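# Ready the grinder for the work order without grinding

## Task

The last shift's state at this grinder is unchecked. Prepare it for the work order: make the control's settings match the work order and the machine card, run a wheel dress, and adjust the gauge zero until the gauge reads the master shaft at the value its certificate gives. Do not grind anything. Finish with the machine and the bench both idle and free of alarms, the wheel head at its rest position, nothing on the centres or rests, the guard shut, and the master shaft back in its cradle.

## Robot and tools

Robot: two arms, left_arm (on the +y side) and right_arm, each with a two-pad gripper whose fingers point along the gripper's +z and open along its y. The fingers can fold: grip with the outer quarter of the pads, and avoid pressing fingertips into surfaces. Scene frame: origin at table-top height between the bases, +x out over the table, +z up. The grinder stands toward -x, facing the arms, headstock toward -y; the bench with two V blocks is nearby. Cameras: cam_high, cam_low, cam_centres, cam_machine, cam_left_wrist, cam_right_wrist.

execute_actions {actions, cameras}: runs actions in order. An action may hold "rows" (up to 15), "steps" (1 to 450 control steps of 1/30 s, default 15, at least one per row), "until", and device commands under "machine" or "bench". Each row is one list of 18 numbers in [-1, 1] covering both arms: left dx, dy, dz, rx, ry, rz, gripper position, force_limit, speed, then the same nine for the right. dx..rz are an offset, not a pose: counted from that arm's Hand target at the start of the action, in the Hand target's own axes; 1.0 = 0.6 m or 180 degrees, and rx, ry, rz form one rotation vector. Every row counts from the same start, so ramp values up gradually (0.01 per row is about 0.18 m/s). Six zeros hold an arm at its Hand target. Gripper position: +1 fully open (140 mm), pads meet near -0.8, -1 closes until blocked. force_limit -1 to +1 sets squeeze (roughly 14 to 58 N at slow close); speed -1 to +1 sets finger speed (about 30 to 250 mm/s); a fast close grips much harder. Always resend the gripper numbers you want, since 0 is a real command. Images return only when actions is empty or cameras names them.

"until" ends an action early when all its conditions hold, reading only machine and bench fields, e.g. {"machine": {"state": "idle"}}, numbers with a comparison like [">=", 2], or {"all": {"status": "ended"}}.

move {target, speed, blend, stop_force, zero, blocking, cameras}: straight-line paths for both grippers. target is one 18-number row (same layout, offsets from the Hand targets) or up to 15 such rows, all counted from the same starting Hand targets. speed in m/s, 0.002 to 3.2, default 0.25. blend in m rounds corners in a list. stop_force 4 to 120 N ends an arm's path on felt contact; leave it out when backing off something. Paths ignore obstacles and the other arm, last at most 10 s. The result adds a move: line (done, off_target, held, fault...). blocking=false returns early; then use wait or stop before new rows or moves.

wait {seconds 0 to 10}; stop {} brakes a running move; zoom_image {camera, region [x0,y0,x1,y1] pixels, at most 504 square}; show_instructions {} shows the reference images (the work order, the machine card, the certificate); zero_wrist_force {arm}; finished_scene {scene}.

Results give per arm end_effector_position (m), quaternion, velocities, Hand target, joint data, wrist force/torque, gripper object_status (0 moving, 1 blocked opening, 2 blocked closing = holding, 3 at position or pads met) and position_measured in counts (3 open, 230 pads meet). Then machine and bench lines.

machine commands (object or list of up to 8, run in sequence): guard "open"/"shut" (starts shut), quill "forward"/"back", page "setup"/"sizes"/"readings" (which register line is printed), register + value (-9999 to 9999, mm or the register's own unit) + write:true to enter a value, plus keys cycle_start, feed_hold, reset, home, gauge, dress, air_blast. Editable registers include program, g54_z, wheel_d, sparkout_s, dress_depth, gauge_at, gauge_zero, size_1..3. dress needs guard shut, wheel head at rest, no alarm. gauge needs guard shut, quill clamped on a shaft, wheel head at rest, a grinding program selected; it closes on seat gauge_at and shows gauge_d. home returns the wheel head to rest. reset clears alarms (not wheel_burst). Never press cycle_start: that grinds. Any unknown word or out-of-range value rejects the whole call.

Machine fields: state (idle, running, done, alarm, busy, held), guard_state, guard_edge, quill_state (back, clamped, forward_empty, between), entry (answer to last key or write), alarm. To load a shaft: open guard, draw quill back, lay the shaft on the two rests with its drive end at the headstock, withdraw the arm fully, send quill forward until clamped, shut guard. The light curtain inside the guard faults anything that runs (cell_fault) if an arm or a shaft reaches in; keep arms out before any key. If the guard's edge trips, command open then shut.

bench: measure:true reads a shaft lying still, middle down in both V blocks, untouched, for about 12 s; readings counts up, no_1..no_11 give values; stop cancels.

Avoid: dropping or knocking parts off the table, hard hits on the machine, pressing past contact (stiff arms fault at about 150 N or joint torque limits), arms touching each other, heavy parts held off-centre, long stretched holds that heat motors. Leave everything idle, guard shut, wheel head home, master shaft in its cradle before finished_scene.

Each tool is called after ">>>" as name(argument=value, ...), one argument or row to a line, values as JSON.

Reference images:

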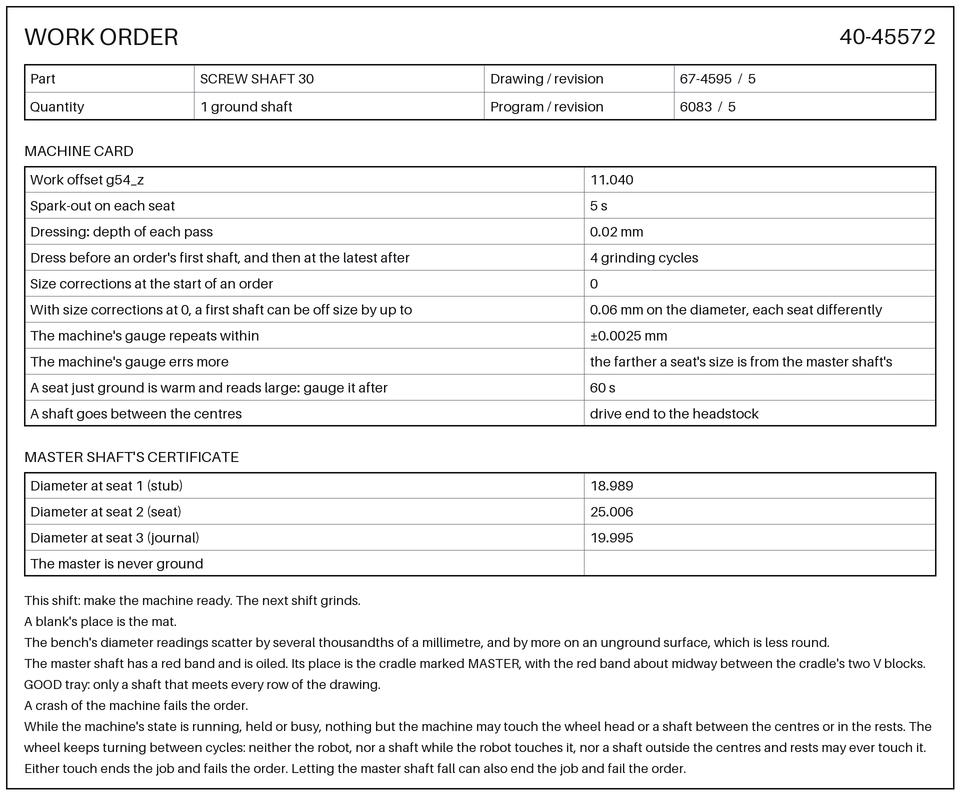

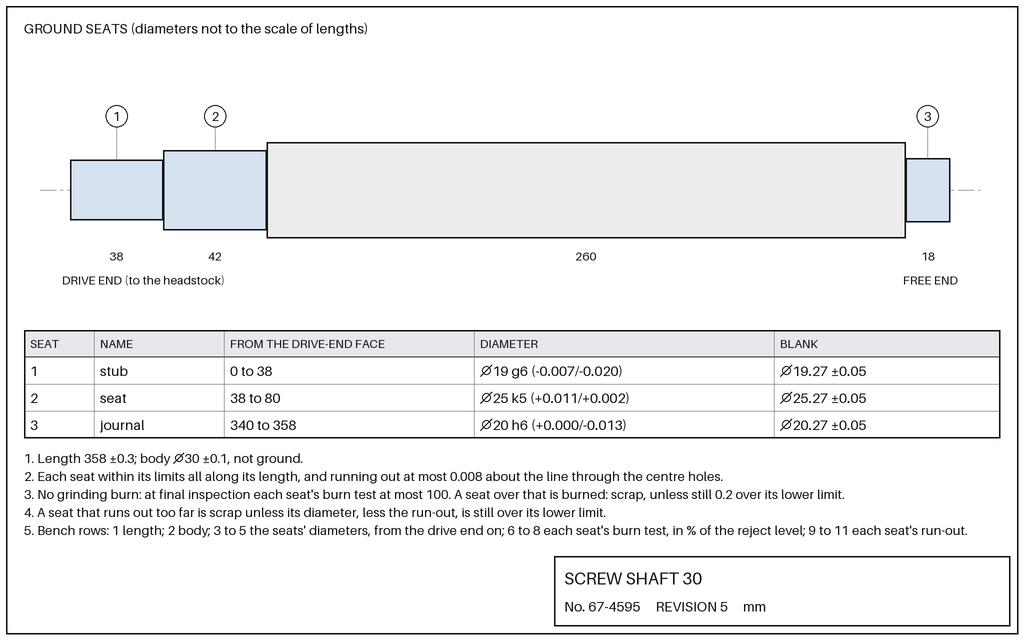

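## Session

>>> execute_actions(
  actions=[],
)

Scene clock: 0.00 s.
left_arm: end_effector_position=(+0.8793, +0.4871, +0.2821) position_measured=3 object_status=3 end_effector_quat_wxyz=(-0.331, -0.446, +0.830, +0.035) | right_arm: end_effector_position=(+0.3757, +0.2856, +0.3954) position_measured=3 object_status=3 end_effector_quat_wxyz=(-0.130, +0.917, +0.262, +0.271)
Joint positions: left_arm=[-0.162 -0.74 0.725 -0.967 -1.933 -1.088] | right_arm=[0.901 -1.345 1.668 -2.494 -1.699 -2.789]
Joint velocities: within noise
Joint torques (N m): no reading
Wrist force (N): no reading
Wrist torque (N m): no reading
Wrist force, peak (N): no reading
Hand target: left_arm +0.8793, +0.4871, +0.2821; -0.331, -0.446, +0.830, +0.035 | right_arm +0.3757, +0.2856, +0.3954; -0.130, +0.917, +0.262, +0.271
Tool commands: left_gripper/position=+1.0 left_gripper/force_limit=+1.0 left_gripper/speed=+1.0 right_gripper/position=+1.0 right_gripper/force_limit=+1.0 right_gripper/speed=+1.0
machine.setup: program=+6083 g54_z=+11.040 wheel_d=+288.781 sparkout_s=+0.2 dress_depth=+0.020 gauge_at=+1 gauge_zero=+0.223 program_revision=+5 since_dress=+1 stored1_number=+6083 stored1_revision=+5 stored2_number=+7471 stored2_revision=+6 stored3_number=+4297 stored3_revision=+3 stored4_number=+9000 stored4_revision=+1
machine: state=idle guard_state=shut guard_edge=clear quill_state=forward_empty guard_answer=taken quill_answer=taken page=setup entry=no_entry entries=0 alarm=no_alarm idle_s=3600 queue=idle queue_left=0
bench: message=nothing_yet readings=0 no_1=0.000 no_2=0.000 no_3=0.000 no_4=0.000 no_5=0.000 no_6=0 no_7=0 no_8=0 no_9=0.000 no_10=0.000 no_11=0.000

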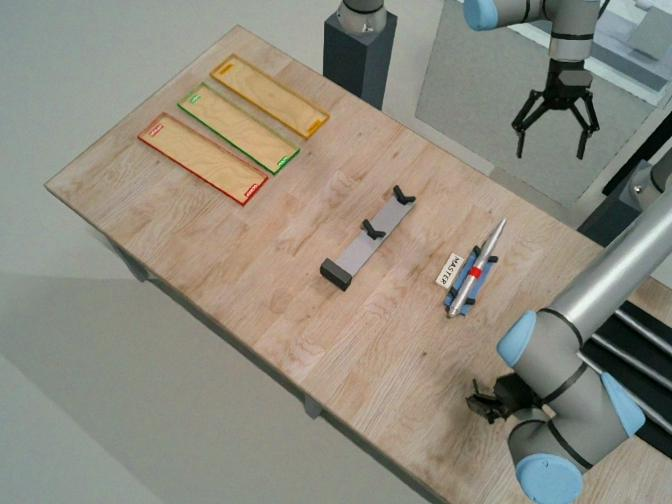

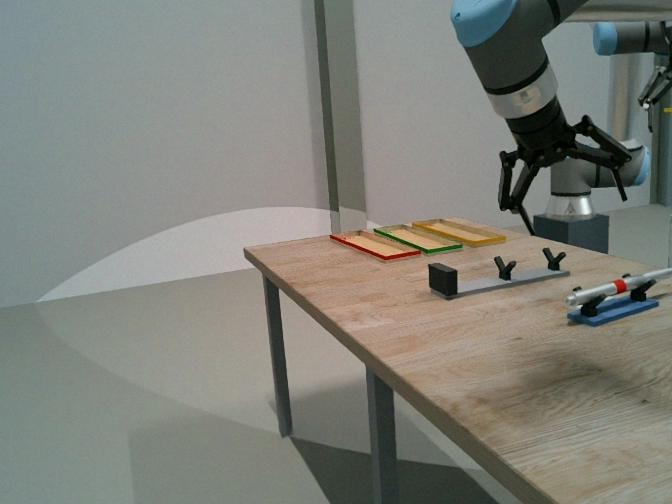

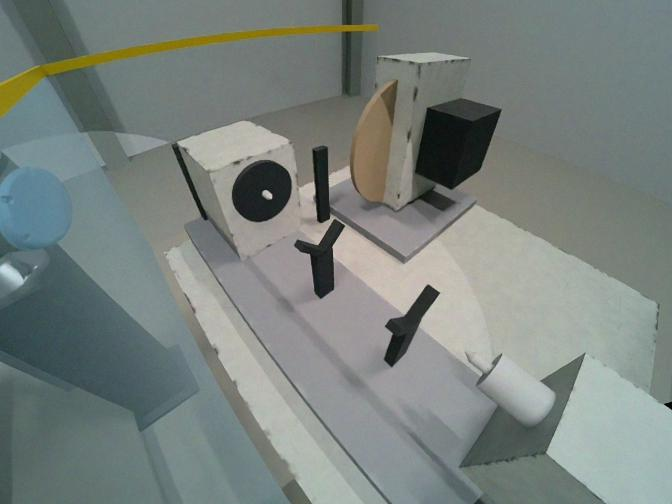

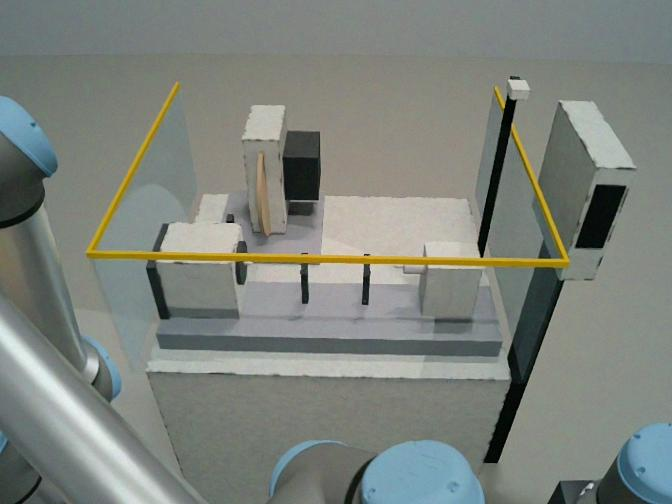

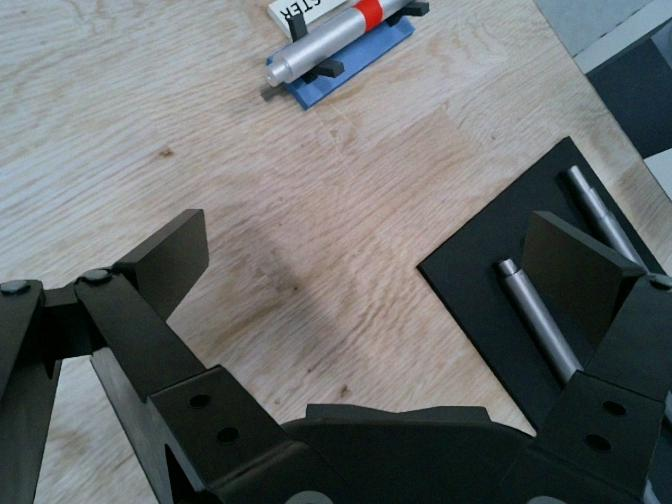

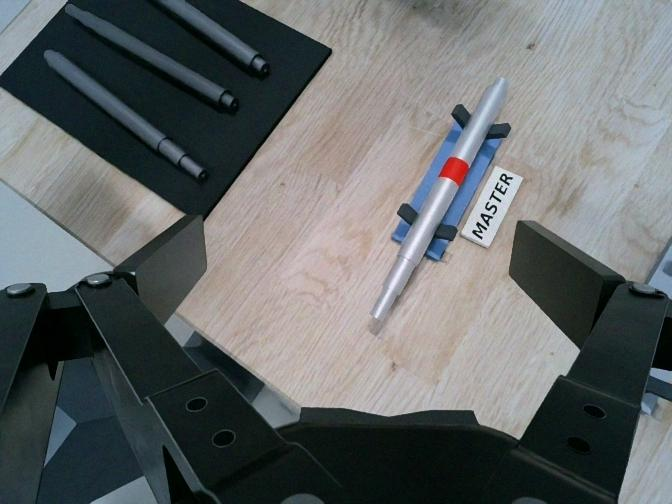

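>>> execute_actions(
  actions=[
    {"machine":[{"register":"sparkout_s","value":5,"write":true},{"page":"sizes"}],"steps":20},
  ],
)

>>> execute_actions(
  actions=[
    {"machine":{"page":"readings"},"steps":15},
  ],
)

Scene clock: 16.97 s.
left_arm: end_effector_position=(+0.8793, +0.4871, +0.2821) position_measured=3 object_status=3 end_effector_quat_wxyz=(-0.331, -0.446, +0.830, +0.035) | right_arm: end_effector_position=(+0.3757, +0.2856, +0.3954) position_measured=3 object_status=3 end_effector_quat_wxyz=(-0.130, +0.917, +0.262, +0.271)
Joint positions: left_arm=[-0.162 -0.74 0.725 -0.967 -1.933 -1.088] | right_arm=[0.901 -1.345 1.668 -2.494 -1.699 -2.789]
Joint torques (N m): left_arm=[1.08 -105.05 -50.2 -1.86 -0.77 0.49] | right_arm=[-0.71 -68.59 -48.48 -5.09 -0.16 0.3]
Wrist force (N): left_arm=[0.1 0.1 -0.1] | right_arm=[0.1 -0.1 0.7]
Wrist torque (N m): left_arm=[0.02 -0.02 0.00] | right_arm=[-0.02 -0.01 -0.01]
Wrist force, peak (N): left_arm=[0.4 -0.3 0.4] | right_arm=[0.3 0.5 0.7]
Hand target: left_arm +0.8793, +0.4871, +0.2821; -0.331, -0.446, +0.830, +0.035 | right_arm +0.3757, +0.2856, +0.3954; -0.130, +0.917, +0.262, +0.271
Tool commands: left_gripper/position=+1.0 left_gripper/force_limit=+1.0 left_gripper/speed=+1.0 right_gripper/position=+1.0 right_gripper/force_limit=+1.0 right_gripper/speed=+1.0
machine.sizes: size_1=-0.018 size_2=+0.028 size_3=+0.037 aim_1=+18.986 aim_2=+25.006 aim_3=+19.994
machine: state=idle guard_state=shut guard_edge=clear quill_state=forward_empty guard_answer=taken quill_answer=taken page=sizes entry=taken entries=1 alarm=no_alarm idle_s=3617 queue=done queue_left=0
bench: message=nothing_yet readings=0 no_1=0.000 no_2=0.000 no_3=0.000 no_4=0.000 no_5=0.000 no_6=0 no_7=0 no_8=0 no_9=0.000 no_10=0.000 no_11=0.000

Scene clock: 17.67 s.
left_arm: end_effector_position=(+0.8793, +0.4871, +0.2821) position_measured=3 object_status=3 end_effector_quat_wxyz=(-0.331, -0.446, +0.830, +0.035) | right_arm: end_effector_position=(+0.3757, +0.2856, +0.3954) position_measured=3 object_status=3 end_effector_quat_wxyz=(-0.130, +0.917, +0.262, +0.271)
Joint positions: left_arm=[-0.162 -0.74 0.725 -0.967 -1.933 -1.088] | right_arm=[0.901 -1.345 1.668 -2.494 -1.699 -2.789]
Joint torques (N m): left_arm=[0.49 -103.9 -49.64 -1.94 -0.49 0.32] | right_arm=[1.99 -69.92 -48.76 -5.42 -0.12 0.56]
Wrist force (N): left_arm=[0.0 -0.1 -0.1] | right_arm=[0.4 0.0 0.3]
Wrist torque (N m): left_arm=[-0.02 0.00 0.00] | right_arm=[0.02 -0.09 -0.01]
Wrist force, peak (N): left_arm=[0.5 0.1 0.0] | right_arm=[0.3 0.3 0.8]
Hand target: left_arm +0.8793, +0.4871, +0.2821; -0.331, -0.446, +0.830, +0.035 | right_arm +0.3757, +0.2856, +0.3954; -0.130, +0.917, +0.262, +0.271
Tool commands: left_gripper/position=+1.0 left_gripper/force_limit=+1.0 left_gripper/speed=+1.0 right_gripper/position=+1.0 right_gripper/force_limit=+1.0 right_gripper/speed=+1.0
machine.readings: gauge_d=+0.000 gauge_d_1=+0.000 gauge_d_2=+0.000 gauge_d_3=+0.000 pos_x=+0.000 pos_z=+0.000 load_peak=+0.0 cycles=+0
machine: state=idle guard_state=shut guard_edge=clear quill_state=forward_empty guard_answer=taken quill_answer=taken page=readings entry=taken entries=1 alarm=no_alarm idle_s=3617 queue=done queue_left=0
bench: message=nothing_yet readings=0 no_1=0.000 no_2=0.000 no_3=0.000 no_4=0.000 no_5=0.000 no_6=0 no_7=0 no_8=0 no_9=0.000 no_10=0.000 no_11=0.000

>>> execute_actions(
  actions=[
    {"machine":[{"register":"size_1","value":0,"write":true},{"register":"size_2","value":0,"write":true},{"register":"size_3","value":0,"write":true},{"air_blast":true},{"dress":true},{"page":"setup"},{"guard":"open"},{"quill":"back"}],"steps":450,"until":{"machine":{"queue":["!=","running"]}}},
  ],
)

Scene clock: 35.17 s.
left_arm: end_effector_position=(+0.8793, +0.4871, +0.2821) position_measured=3 object_status=3 end_effector_quat_wxyz=(-0.331, -0.446, +0.830, +0.035) | right_arm: end_effector_position=(+0.3757, +0.2856, +0.3954) position_measured=3 object_status=3 end_effector_quat_wxyz=(-0.130, +0.917, +0.262, +0.271)
Joint positions: left_arm=[-0.162 -0.74 0.725 -0.967 -1.933 -1.088] | right_arm=[0.901 -1.345 1.668 -2.494 -1.699 -2.789]
Joint torques (N m): left_arm=[0.55 -104.43 -50.05 -1.79 -0.65 0.71] | right_arm=[2.35 -68.06 -48.62 -5.46 0.21 0.69]
Wrist force (N): left_arm=[0.2 -0.1 0.0] | right_arm=[0.5 0.3 0.7]
Wrist torque (N m): left_arm=[-0.01 -0.04 0.00] | right_arm=[0.07 -0.11 -0.01]
Wrist force, peak (N): left_arm=[0.5 -0.2 -0.5] | right_arm=[0.6 0.0 0.9]
Hand target: left_arm +0.8793, +0.4871, +0.2821; -0.331, -0.446, +0.830, +0.035 | right_arm +0.3757, +0.2856, +0.3954; -0.130, +0.917, +0.262, +0.271
Tool commands: left_gripper/position=+1.0 left_gripper/force_limit=+1.0 left_gripper/speed=+1.0 right_gripper/position=+1.0 right_gripper/force_limit=+1.0 right_gripper/speed=+1.0
machine.readings: gauge_d=+0.000 gauge_d_1=+0.000 gauge_d_2=+0.000 gauge_d_3=+0.000 pos_x=+0.000 pos_z=-80.000 load_peak=+0.0 cycles=+0
machine: state=running guard_state=shut guard_edge=clear quill_state=forward_empty guard_answer=taken quill_answer=taken page=readings entry=taken entries=6 alarm=no_alarm idle_s=3635 queue=running queue_left=3
bench: message=nothing_yet readings=0 no_1=0.000 no_2=0.000 no_3=0.000 no_4=0.000 no_5=0.000 no_6=0 no_7=0 no_8=0 no_9=0.000 no_10=0.000 no_11=0.000

>>> wait(
  seconds=10,
  cameras=["cam_machine","cam_centres"],
)

Scene clock: 51.93 s.
left_arm: end_effector_position=(+0.8793, +0.4871, +0.2821) position_measured=3 object_status=3 end_effector_quat_wxyz=(-0.331, -0.446, +0.830, +0.035) | right_arm: end_effector_position=(+0.3757, +0.2856, +0.3954) position_measured=3 object_status=3 end_effector_quat_wxyz=(-0.130, +0.917, +0.262, +0.271)
Joint positions: left_arm=[-0.162 -0.74 0.725 -0.967 -1.933 -1.088] | right_arm=[0.901 -1.345 1.668 -2.494 -1.699 -2.789]
Joint torques (N m): left_arm=[1.58 -105.17 -49.99 -2.01 -0.53 1.05] | right_arm=[1.71 -68.08 -48.62 -5.19 0.27 0.36]
Wrist force (N): left_arm=[0.1 0.1 -0.2] | right_arm=[0.4 0.2 0.3]
Wrist torque (N m): left_arm=[0.03 -0.03 0.00] | right_arm=[0.06 -0.09 0.00]
Wrist force, peak (N): left_arm=[0.7 0.2 -0.2] | right_arm=[0.5 0.3 0.8]
Hand target: left_arm +0.8793, +0.4871, +0.2821; -0.331, -0.446, +0.830, +0.035 | right_arm +0.3757, +0.2856, +0.3954; -0.130, +0.917, +0.262, +0.271
Tool commands: left_gripper/position=+1.0 left_gripper/force_limit=+1.0 left_gripper/speed=+1.0 right_gripper/position=+1.0 right_gripper/force_limit=+1.0 right_gripper/speed=+1.0
machine.setup: program=+6083 g54_z=+11.040 wheel_d=+288.701 sparkout_s=+5.0 dress_depth=+0.020 gauge_at=+1 gauge_zero=+0.223 program_revision=+5 since_dress=+0 stored1_number=+6083 stored1_revision=+5 stored2_number=+7471 stored2_revision=+6 stored3_number=+4297 stored3_revision=+3 stored4_number=+9000 stored4_revision=+1
machine: state=idle guard_state=open guard_edge=clear quill_state=back guard_answer=taken quill_answer=taken page=setup entry=taken entries=6 alarm=no_alarm idle_s=3651 queue=done queue_left=0
bench: message=nothing_yet readings=0 no_1=0.000 no_2=0.000 no_3=0.000 no_4=0.000 no_5=0.000 no_6=0 no_7=0 no_8=0 no_9=0.000 no_10=0.000 no_11=0.000
wait: 10.00 s
Images, in order (width x height): cam_centres 672x504, cam_machine 672x504.

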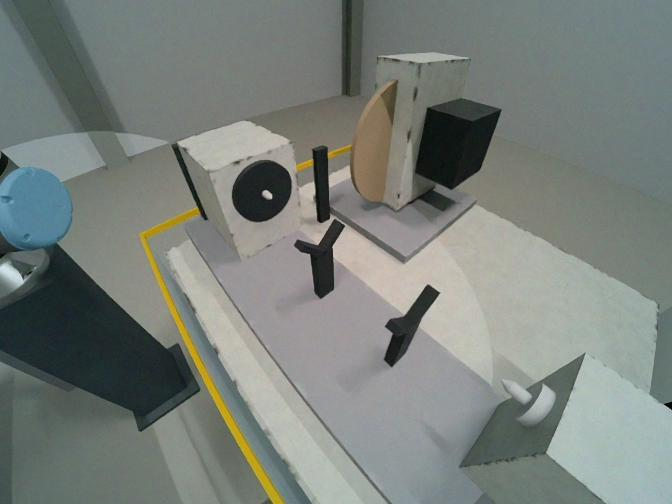

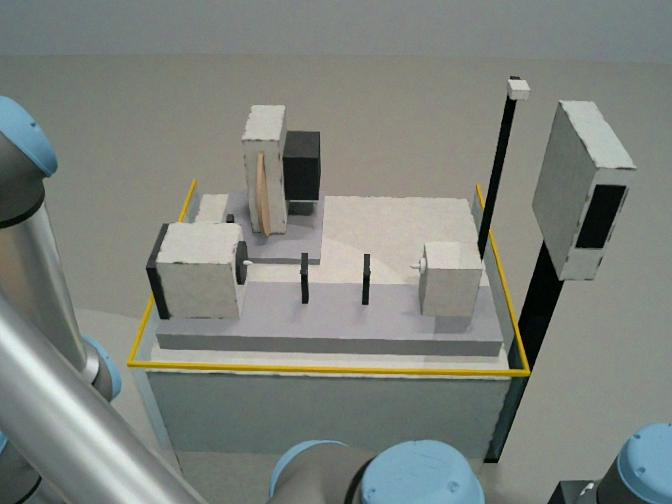

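>>> move(
  target=[0.2622,0.2463,0.035,0.0237,-0.2236,0.3013,1,1,1,-0.363,0.821,-0.448,0,0,0,1,1,1],
  speed=0.4,
  cameras=["all"],
)

Scene clock: 74.03 s.
left_arm: end_effector_position=(+0.7009, +0.4503, +0.3998) position_measured=3 object_status=3 end_effector_quat_wxyz=(+0.000, +0.000, +1.000, +0.000) | right_arm: end_effector_position=(+0.3755, -0.3142, +0.4451) position_measured=3 object_status=3 end_effector_quat_wxyz=(-0.130, +0.917, +0.262, +0.271)
Joint positions: left_arm=[-0.413 -1.452 1.556 -1.674 -1.571 -0.464] | right_arm=[-0.18 -2.259 2.243 -1.985 -1.123 -3.73]
Joint torques (N m): left_arm=[-21.17 -65.37 -45.38 -8.34 2.14 3.11] | right_arm=[-18.37 -10.23 -56.48 -1.11 2.71 -3.37]
Wrist force (N): left_arm=[0.6 0.9 1.2] | right_arm=[0.6 0.0 0.1]
Wrist torque (N m): left_arm=[0.33 -0.32 -0.28] | right_arm=[0.03 -0.16 0.17]
Wrist force, peak (N): left_arm=[1.9 0.7 0.8] | right_arm=[1.2 -2.0 1.7]
Hand target: left_arm +0.7009, +0.4503, +0.3998; +0.000, +0.000, +1.000, +0.000 | right_arm +0.3755, -0.3142, +0.4451; -0.130, +0.917, +0.262, +0.271
Off the commanded pose: left_arm 0.000 m, 0 deg | right_arm 0.000 m, 0 deg.
machine.setup: program=+6083 g54_z=+11.040 wheel_d=+288.701 sparkout_s=+5.0 dress_depth=+0.020 gauge_at=+1 gauge_zero=+0.223 program_revision=+5 since_dress=+0 stored1_number=+6083 stored1_revision=+5 stored2_number=+7471 stored2_revision=+6 stored3_number=+4297 stored3_revision=+3 stored4_number=+9000 stored4_revision=+1
machine: state=idle guard_state=open guard_edge=clear quill_state=back guard_answer=taken quill_answer=taken page=setup entry=taken entries=6 alarm=no_alarm idle_s=3673 queue=done queue_left=0
bench: message=nothing_yet readings=0 no_1=0.000 no_2=0.000 no_3=0.000 no_4=0.000 no_5=0.000 no_6=0 no_7=0 no_8=0 no_9=0.000 no_10=0.000 no_11=0.000
move: done

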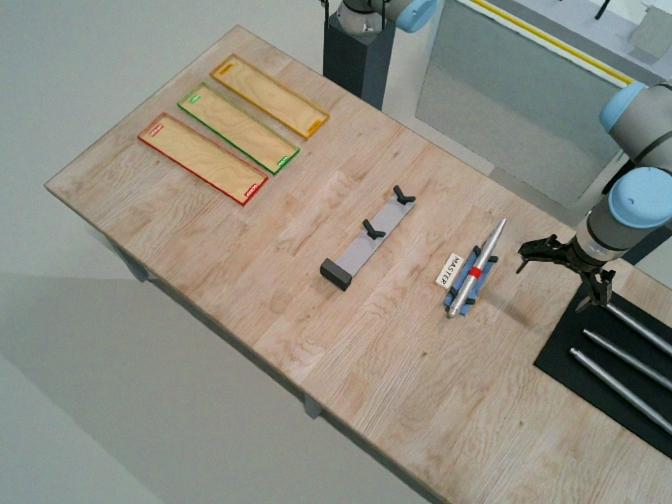

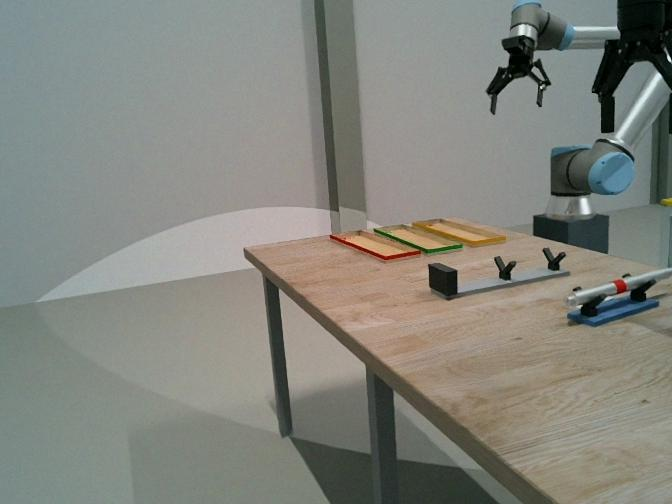

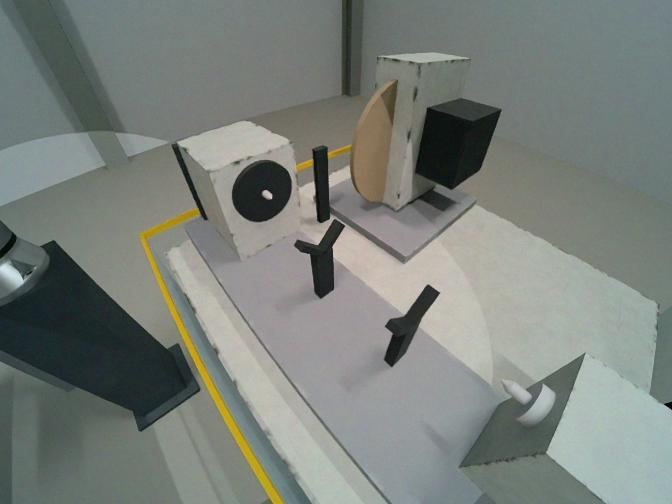

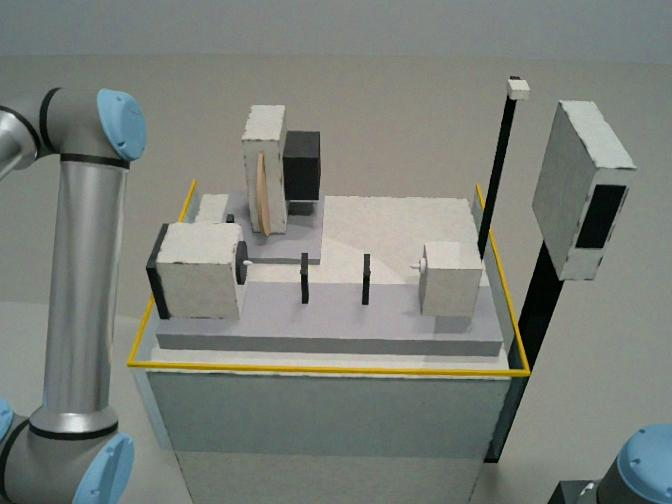

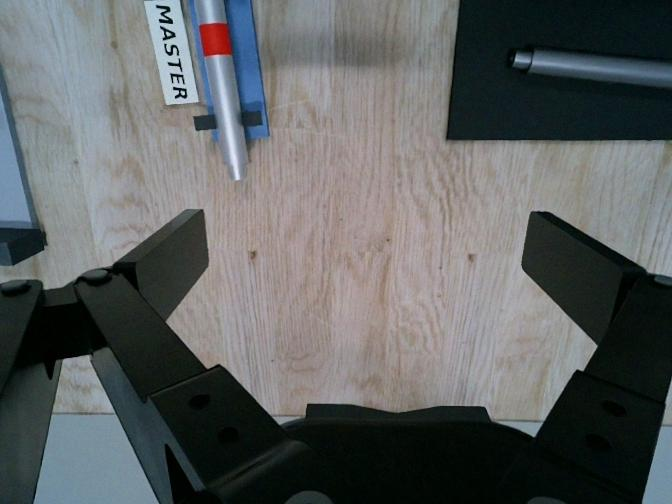

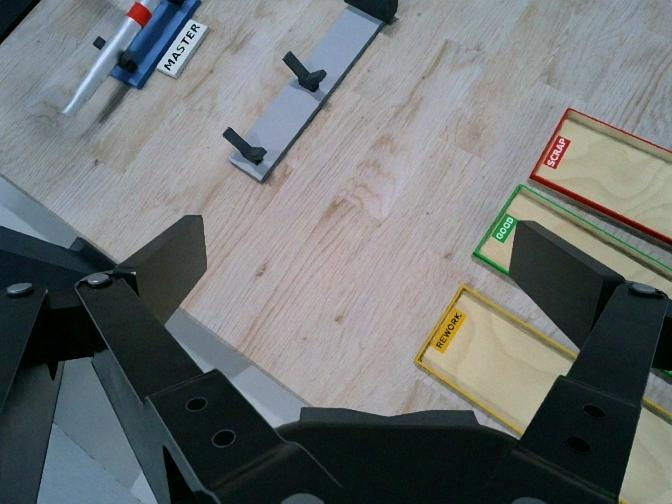

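>>> move(
  target=[0.5,-0.2333,0,0,0,0,1,1,1,0,0,0,0,0,0,1,1,1],
  speed=0.4,
  cameras=["cam_left_wrist","cam_high"],
)

Scene clock: 87.73 s.
left_arm: end_effector_position=(+0.4011, +0.3104, +0.3999) position_measured=3 object_status=3 end_effector_quat_wxyz=(+0.000, +0.000, +1.000, +0.000) | right_arm: end_effector_position=(+0.3755, -0.3142, +0.4451) position_measured=3 object_status=3 end_effector_quat_wxyz=(-0.130, +0.917, +0.262, +0.271)
Joint positions: left_arm=[-0.88 -1.828 1.904 -1.646 -1.571 -0.931] | right_arm=[-0.18 -2.259 2.243 -1.985 -1.122 -3.731]
Joint torques (N m): left_arm=[-21.28 -33.7 -45.71 -0.45 1.18 -2.91] | right_arm=[-15.11 -8.53 -56.53 -1.44 3.71 -4.16]
Wrist force (N): left_arm=[0.2 0.7 1.5] | right_arm=[0.6 0.0 0.3]
Wrist torque (N m): left_arm=[0.28 -0.22 -0.11] | right_arm=[0.03 -0.16 0.16]
Wrist force, peak (N): left_arm=[3.0 -0.1 1.5] | right_arm=[1.0 -0.3 0.5]
Hand target: left_arm +0.4009, +0.3103, +0.3999; +0.000, +0.000, +1.000, +0.000 | right_arm +0.3755, -0.3142, +0.4451; -0.130, +0.917, +0.262, +0.271
Off the commanded pose: left_arm 0.000 m, 0 deg | right_arm 0.000 m, 0 deg.
machine.setup: program=+6083 g54_z=+11.040 wheel_d=+288.701 sparkout_s=+5.0 dress_depth=+0.020 gauge_at=+1 gauge_zero=+0.223 program_revision=+5 since_dress=+0 stored1_number=+6083 stored1_revision=+5 stored2_number=+7471 stored2_revision=+6 stored3_number=+4297 stored3_revision=+3 stored4_number=+9000 stored4_revision=+1
machine: state=idle guard_state=open guard_edge=clear quill_state=back guard_answer=taken quill_answer=taken page=setup entry=taken entries=6 alarm=no_alarm idle_s=3687 queue=done queue_left=0
bench: message=nothing_yet readings=0 no_1=0.000 no_2=0.000 no_3=0.000 no_4=0.000 no_5=0.000 no_6=0 no_7=0 no_8=0 no_9=0.000 no_10=0.000 no_11=0.000
move: done
Images, in order (width x height): cam_high 672x504, cam_left_wrist 672x504.

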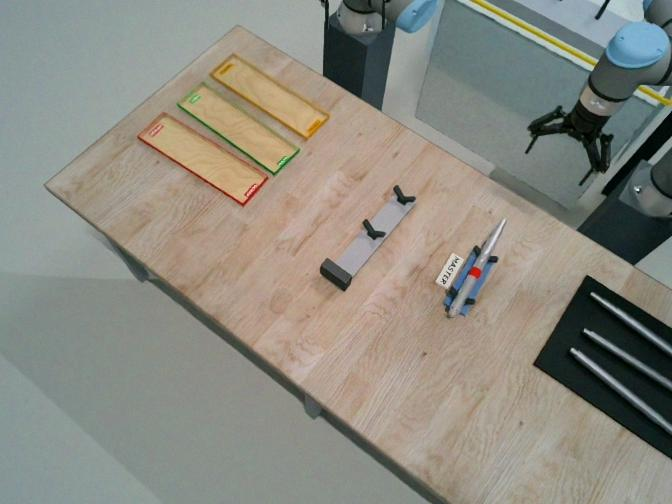

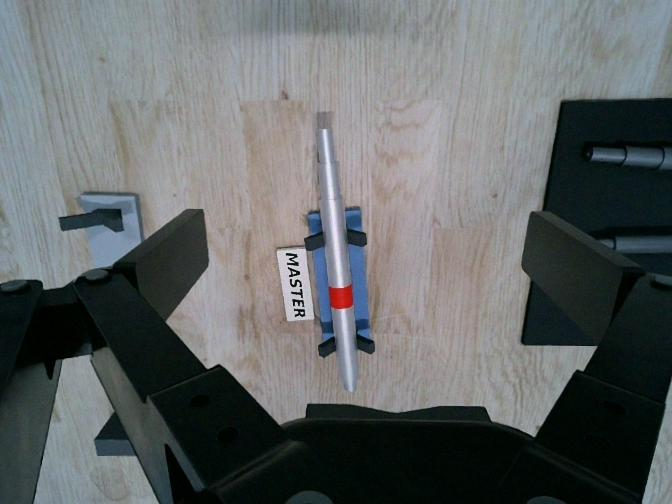

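>>> move(
  target=[-0.208,0.006,0.25,0,0,-0.03,1,1,1,0,0,0,0,0,0,1,1,1],
  speed=0.3,
  cameras=["cam_left_wrist","cam_high","cam_low"],
)

Scene clock: 109.97 s.
left_arm: end_effector_position=(+0.5254, +0.3140, +0.2500) position_measured=3 object_status=3 end_effector_quat_wxyz=(+0.000, -0.047, +0.999, +0.000) | right_arm: end_effector_position=(+0.3755, -0.3142, +0.4451) position_measured=3 object_status=3 end_effector_quat_wxyz=(-0.130, +0.917, +0.262, +0.271)
Joint positions: left_arm=[-0.717 -1.584 1.966 -1.952 -1.571 -0.862] | right_arm=[-0.18 -2.259 2.243 -1.985 -1.122 -3.731]
Joint torques (N m): left_arm=[20.56 -31.86 -57.32 -8.41 -0.65 2.91] | right_arm=[-10.89 -9.73 -56.98 -1.66 3.36 -3.8]
Wrist force (N): left_arm=[0.5 0.7 1.5] | right_arm=[0.5 -0.3 0.1]
Wrist torque (N m): left_arm=[0.30 -0.28 -0.27] | right_arm=[-0.03 -0.13 0.16]
Wrist force, peak (N): left_arm=[-0.7 0.5 2.8] | right_arm=[0.8 -0.4 0.9]
Hand target: left_arm +0.5256, +0.3140, +0.2498; +0.000, -0.047, +0.999, +0.000 | right_arm +0.3755, -0.3142, +0.4451; -0.130, +0.917, +0.262, +0.271
Off the commanded pose: left_arm 0.000 m, 0 deg | right_arm 0.000 m, 0 deg.
machine.setup: program=+6083 g54_z=+11.040 wheel_d=+288.701 sparkout_s=+5.0 dress_depth=+0.020 gauge_at=+1 gauge_zero=+0.223 program_revision=+5 since_dress=+0 stored1_number=+6083 stored1_revision=+5 stored2_number=+7471 stored2_revision=+6 stored3_number=+4297 stored3_revision=+3 stored4_number=+9000 stored4_revision=+1
machine: state=idle guard_state=open guard_edge=clear quill_state=back guard_answer=taken quill_answer=taken page=setup entry=taken entries=6 alarm=no_alarm idle_s=3709 queue=done queue_left=0
bench: message=nothing_yet readings=0 no_1=0.000 no_2=0.000 no_3=0.000 no_4=0.000 no_5=0.000 no_6=0 no_7=0 no_8=0 no_9=0.000 no_10=0.000 no_11=0.000
move: done
Images, in order (width x height): cam_high 672x504, cam_low 672x504, cam_left_wrist 672x504.

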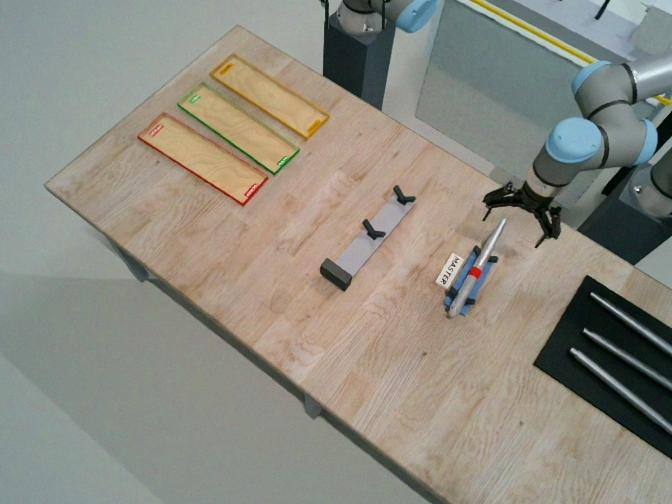

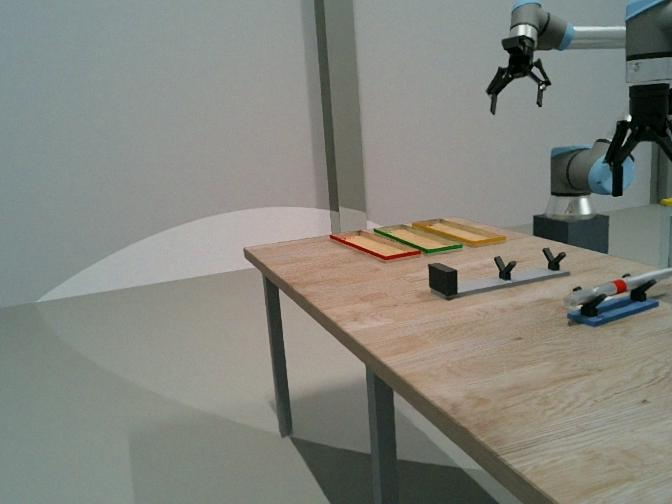

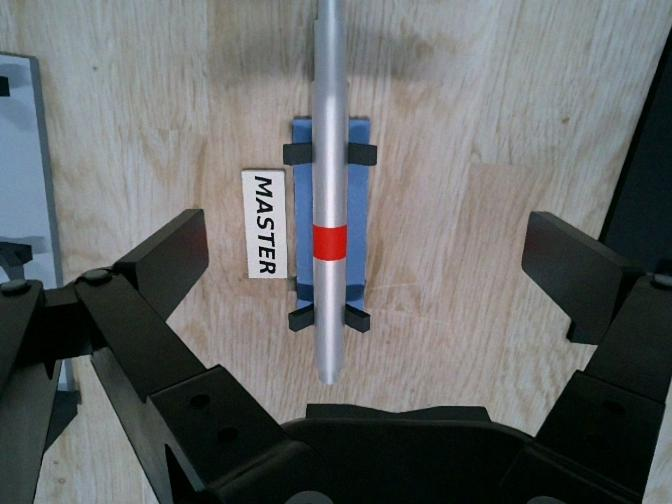

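>>> zoom_image(
  camera="cam_left_wrist",
  region=[230, 100, 440, 400],
)

>>> zoom_image(
  camera="cam_low",
  region=[550, 250, 672, 342],
)

Scaled by 1.680.

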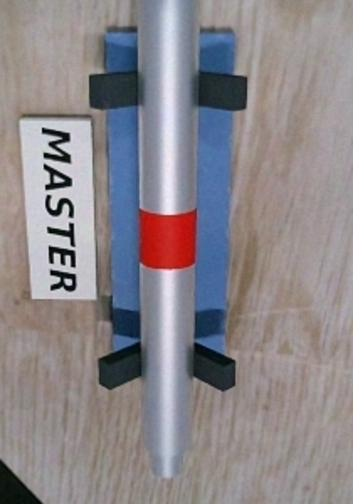

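Scaled by 4.131.

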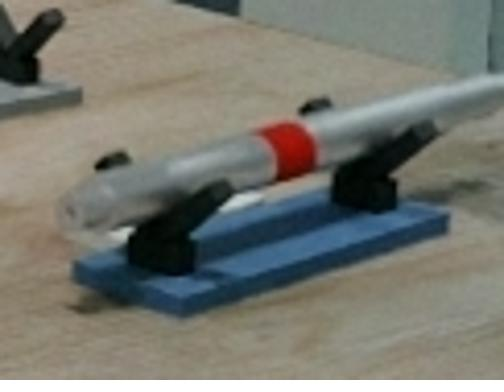

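>>> move(
  target=[-0.023,-0.0283,0.1,0,0,0,1,1,1,0,0,0,0,0,0,1,1,1],
  speed=0.2,
  cameras=["cam_high","cam_low","cam_left_wrist"],
)

>>> zoom_image(
  camera="cam_low",
  region=[520, 180, 672, 342],
)

Scene clock: 127.47 s.
left_arm: end_effector_position=(+0.5408, +0.2985, +0.1900) position_measured=3 object_status=3 end_effector_quat_wxyz=(+0.000, -0.047, +0.999, +0.000) | right_arm: end_effector_position=(+0.3755, -0.3142, +0.4451) position_measured=3 object_status=3 end_effector_quat_wxyz=(-0.130, +0.917, +0.262, +0.271)
Joint positions: left_arm=[-0.718 -1.503 1.999 -2.066 -1.571 -0.863] | right_arm=[-0.18 -2.259 2.243 -1.985 -1.122 -3.731]
Joint torques (N m): left_arm=[-14.92 -36.15 -39.83 -8.33 0.44 0.99] | right_arm=[-14.93 -12.17 -56.8 -1.84 3.28 -3.45]
Wrist force (N): left_arm=[0.8 0.6 1.8] | right_arm=[0.5 -0.2 0.6]
Wrist torque (N m): left_arm=[0.25 -0.34 -0.28] | right_arm=[-0.02 -0.13 0.16]
Wrist force, peak (N): left_arm=[0.5 0.5 2.7] | right_arm=[1.1 -0.3 0.3]
Hand target: left_arm +0.5409, +0.2984, +0.1898; +0.000, -0.047, +0.999, +0.000 | right_arm +0.3755, -0.3142, +0.4451; -0.130, +0.917, +0.262, +0.271
Off the commanded pose: left_arm 0.000 m, 0 deg | right_arm 0.000 m, 0 deg.
machine.setup: program=+6083 g54_z=+11.040 wheel_d=+288.701 sparkout_s=+5.0 dress_depth=+0.020 gauge_at=+1 gauge_zero=+0.223 program_revision=+5 since_dress=+0 stored1_number=+6083 stored1_revision=+5 stored2_number=+7471 stored2_revision=+6 stored3_number=+4297 stored3_revision=+3 stored4_number=+9000 stored4_revision=+1
machine: state=idle guard_state=open guard_edge=clear quill_state=back guard_answer=taken quill_answer=taken page=setup entry=taken entries=6 alarm=no_alarm idle_s=3726 queue=done queue_left=0
bench: message=nothing_yet readings=0 no_1=0.000 no_2=0.000 no_3=0.000 no_4=0.000 no_5=0.000 no_6=0 no_7=0 no_8=0 no_9=0.000 no_10=0.000 no_11=0.000
move: done
Images, in order (width x height): cam_high 672x504, cam_low 672x504, cam_left_wrist 672x504.

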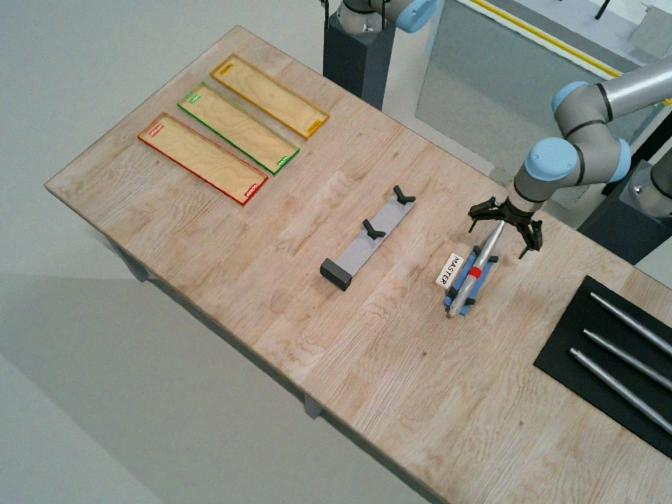

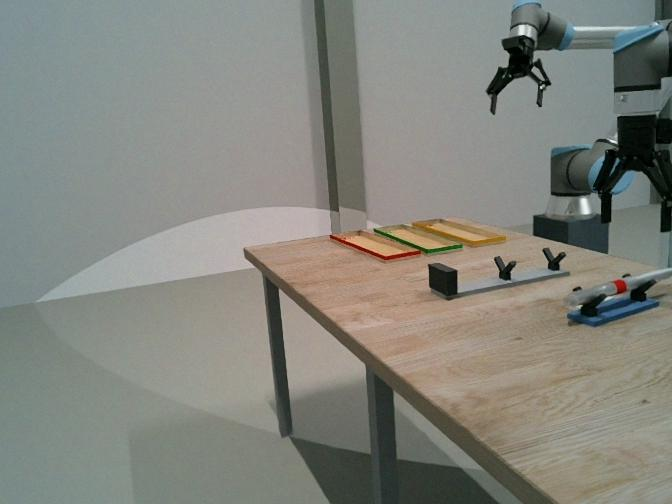

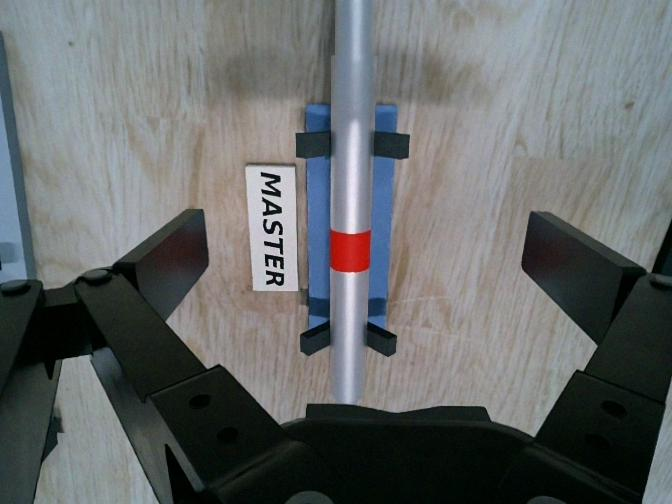

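Scaled by 3.111.

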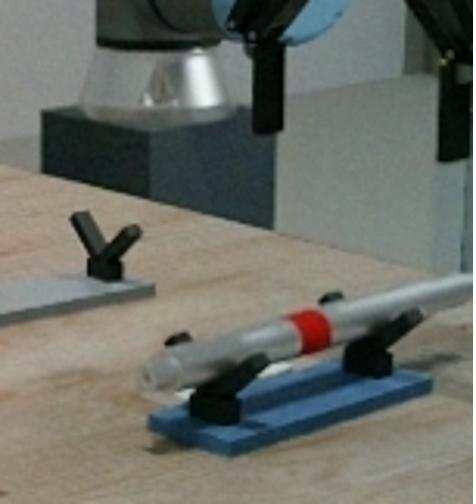

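>>> move(
  target=[-0.023,-0.0017,0.175,0,0,0,1,1,1,0,0,0,0,0,0,1,1,1],
  speed=0.15,
  cameras=["cam_low","cam_left_wrist"],
)

>>> zoom_image(
  camera="cam_low",
  region=[520, 180, 672, 342],
)

Scene clock: 139.53 s.
left_arm: end_effector_position=(+0.5546, +0.2988, +0.0850) position_measured=3 object_status=3 end_effector_quat_wxyz=(+0.000, -0.047, +0.999, +0.000) | right_arm: end_effector_position=(+0.3755, -0.3142, +0.4451) position_measured=3 object_status=3 end_effector_quat_wxyz=(-0.130, +0.917, +0.262, +0.271)
Joint positions: left_arm=[-0.703 -1.377 2.074 -2.267 -1.571 -0.848] | right_arm=[-0.18 -2.259 2.243 -1.985 -1.122 -3.731]
Joint torques (N m): left_arm=[20.76 -41.63 -34.5 -8.11 -0.58 3.12] | right_arm=[-12.44 -7.89 -56.4 -2.04 3.61 -3.51]
Wrist force (N): left_arm=[0.7 0.7 1.4] | right_arm=[0.5 -0.3 0.4]
Wrist torque (N m): left_arm=[0.28 -0.35 -0.26] | right_arm=[-0.03 -0.12 0.16]
Wrist force, peak (N): left_arm=[0.4 0.9 2.6] | right_arm=[0.9 -0.4 0.8]
Hand target: left_arm +0.5546, +0.2988, +0.0848; +0.000, -0.047, +0.999, +0.000 | right_arm +0.3755, -0.3142, +0.4451; -0.130, +0.917, +0.262, +0.271
Off the commanded pose: left_arm 0.000 m, 0 deg | right_arm 0.000 m, 0 deg.
machine.setup: program=+6083 g54_z=+11.040 wheel_d=+288.701 sparkout_s=+5.0 dress_depth=+0.020 gauge_at=+1 gauge_zero=+0.223 program_revision=+5 since_dress=+0 stored1_number=+6083 stored1_revision=+5 stored2_number=+7471 stored2_revision=+6 stored3_number=+4297 stored3_revision=+3 stored4_number=+9000 stored4_revision=+1
machine: state=idle guard_state=open guard_edge=clear quill_state=back guard_answer=taken quill_answer=taken page=setup entry=taken entries=6 alarm=no_alarm idle_s=3738 queue=done queue_left=0
bench: message=nothing_yet readings=0 no_1=0.000 no_2=0.000 no_3=0.000 no_4=0.000 no_5=0.000 no_6=0 no_7=0 no_8=0 no_9=0.000 no_10=0.000 no_11=0.000
move: done
Images, in order (width x height): cam_low 672x504, cam_left_wrist 672x504.

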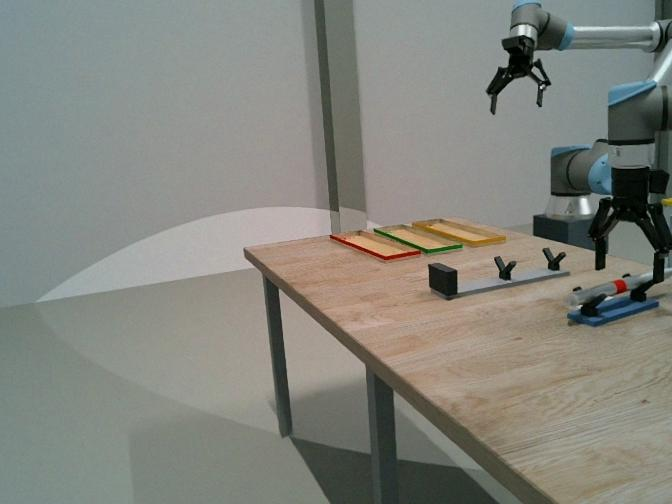

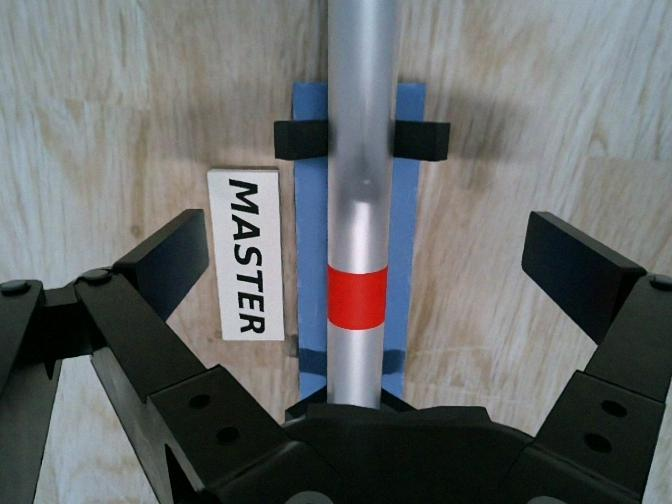

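Scaled by 3.111.

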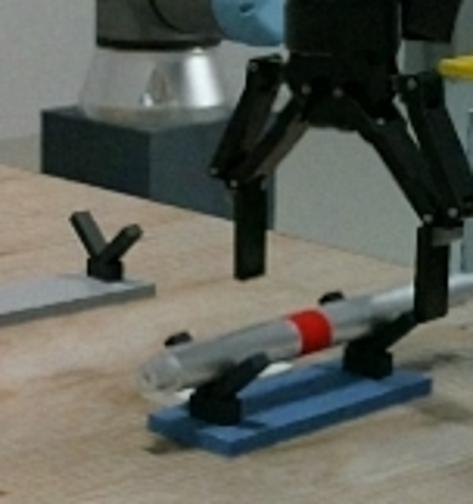

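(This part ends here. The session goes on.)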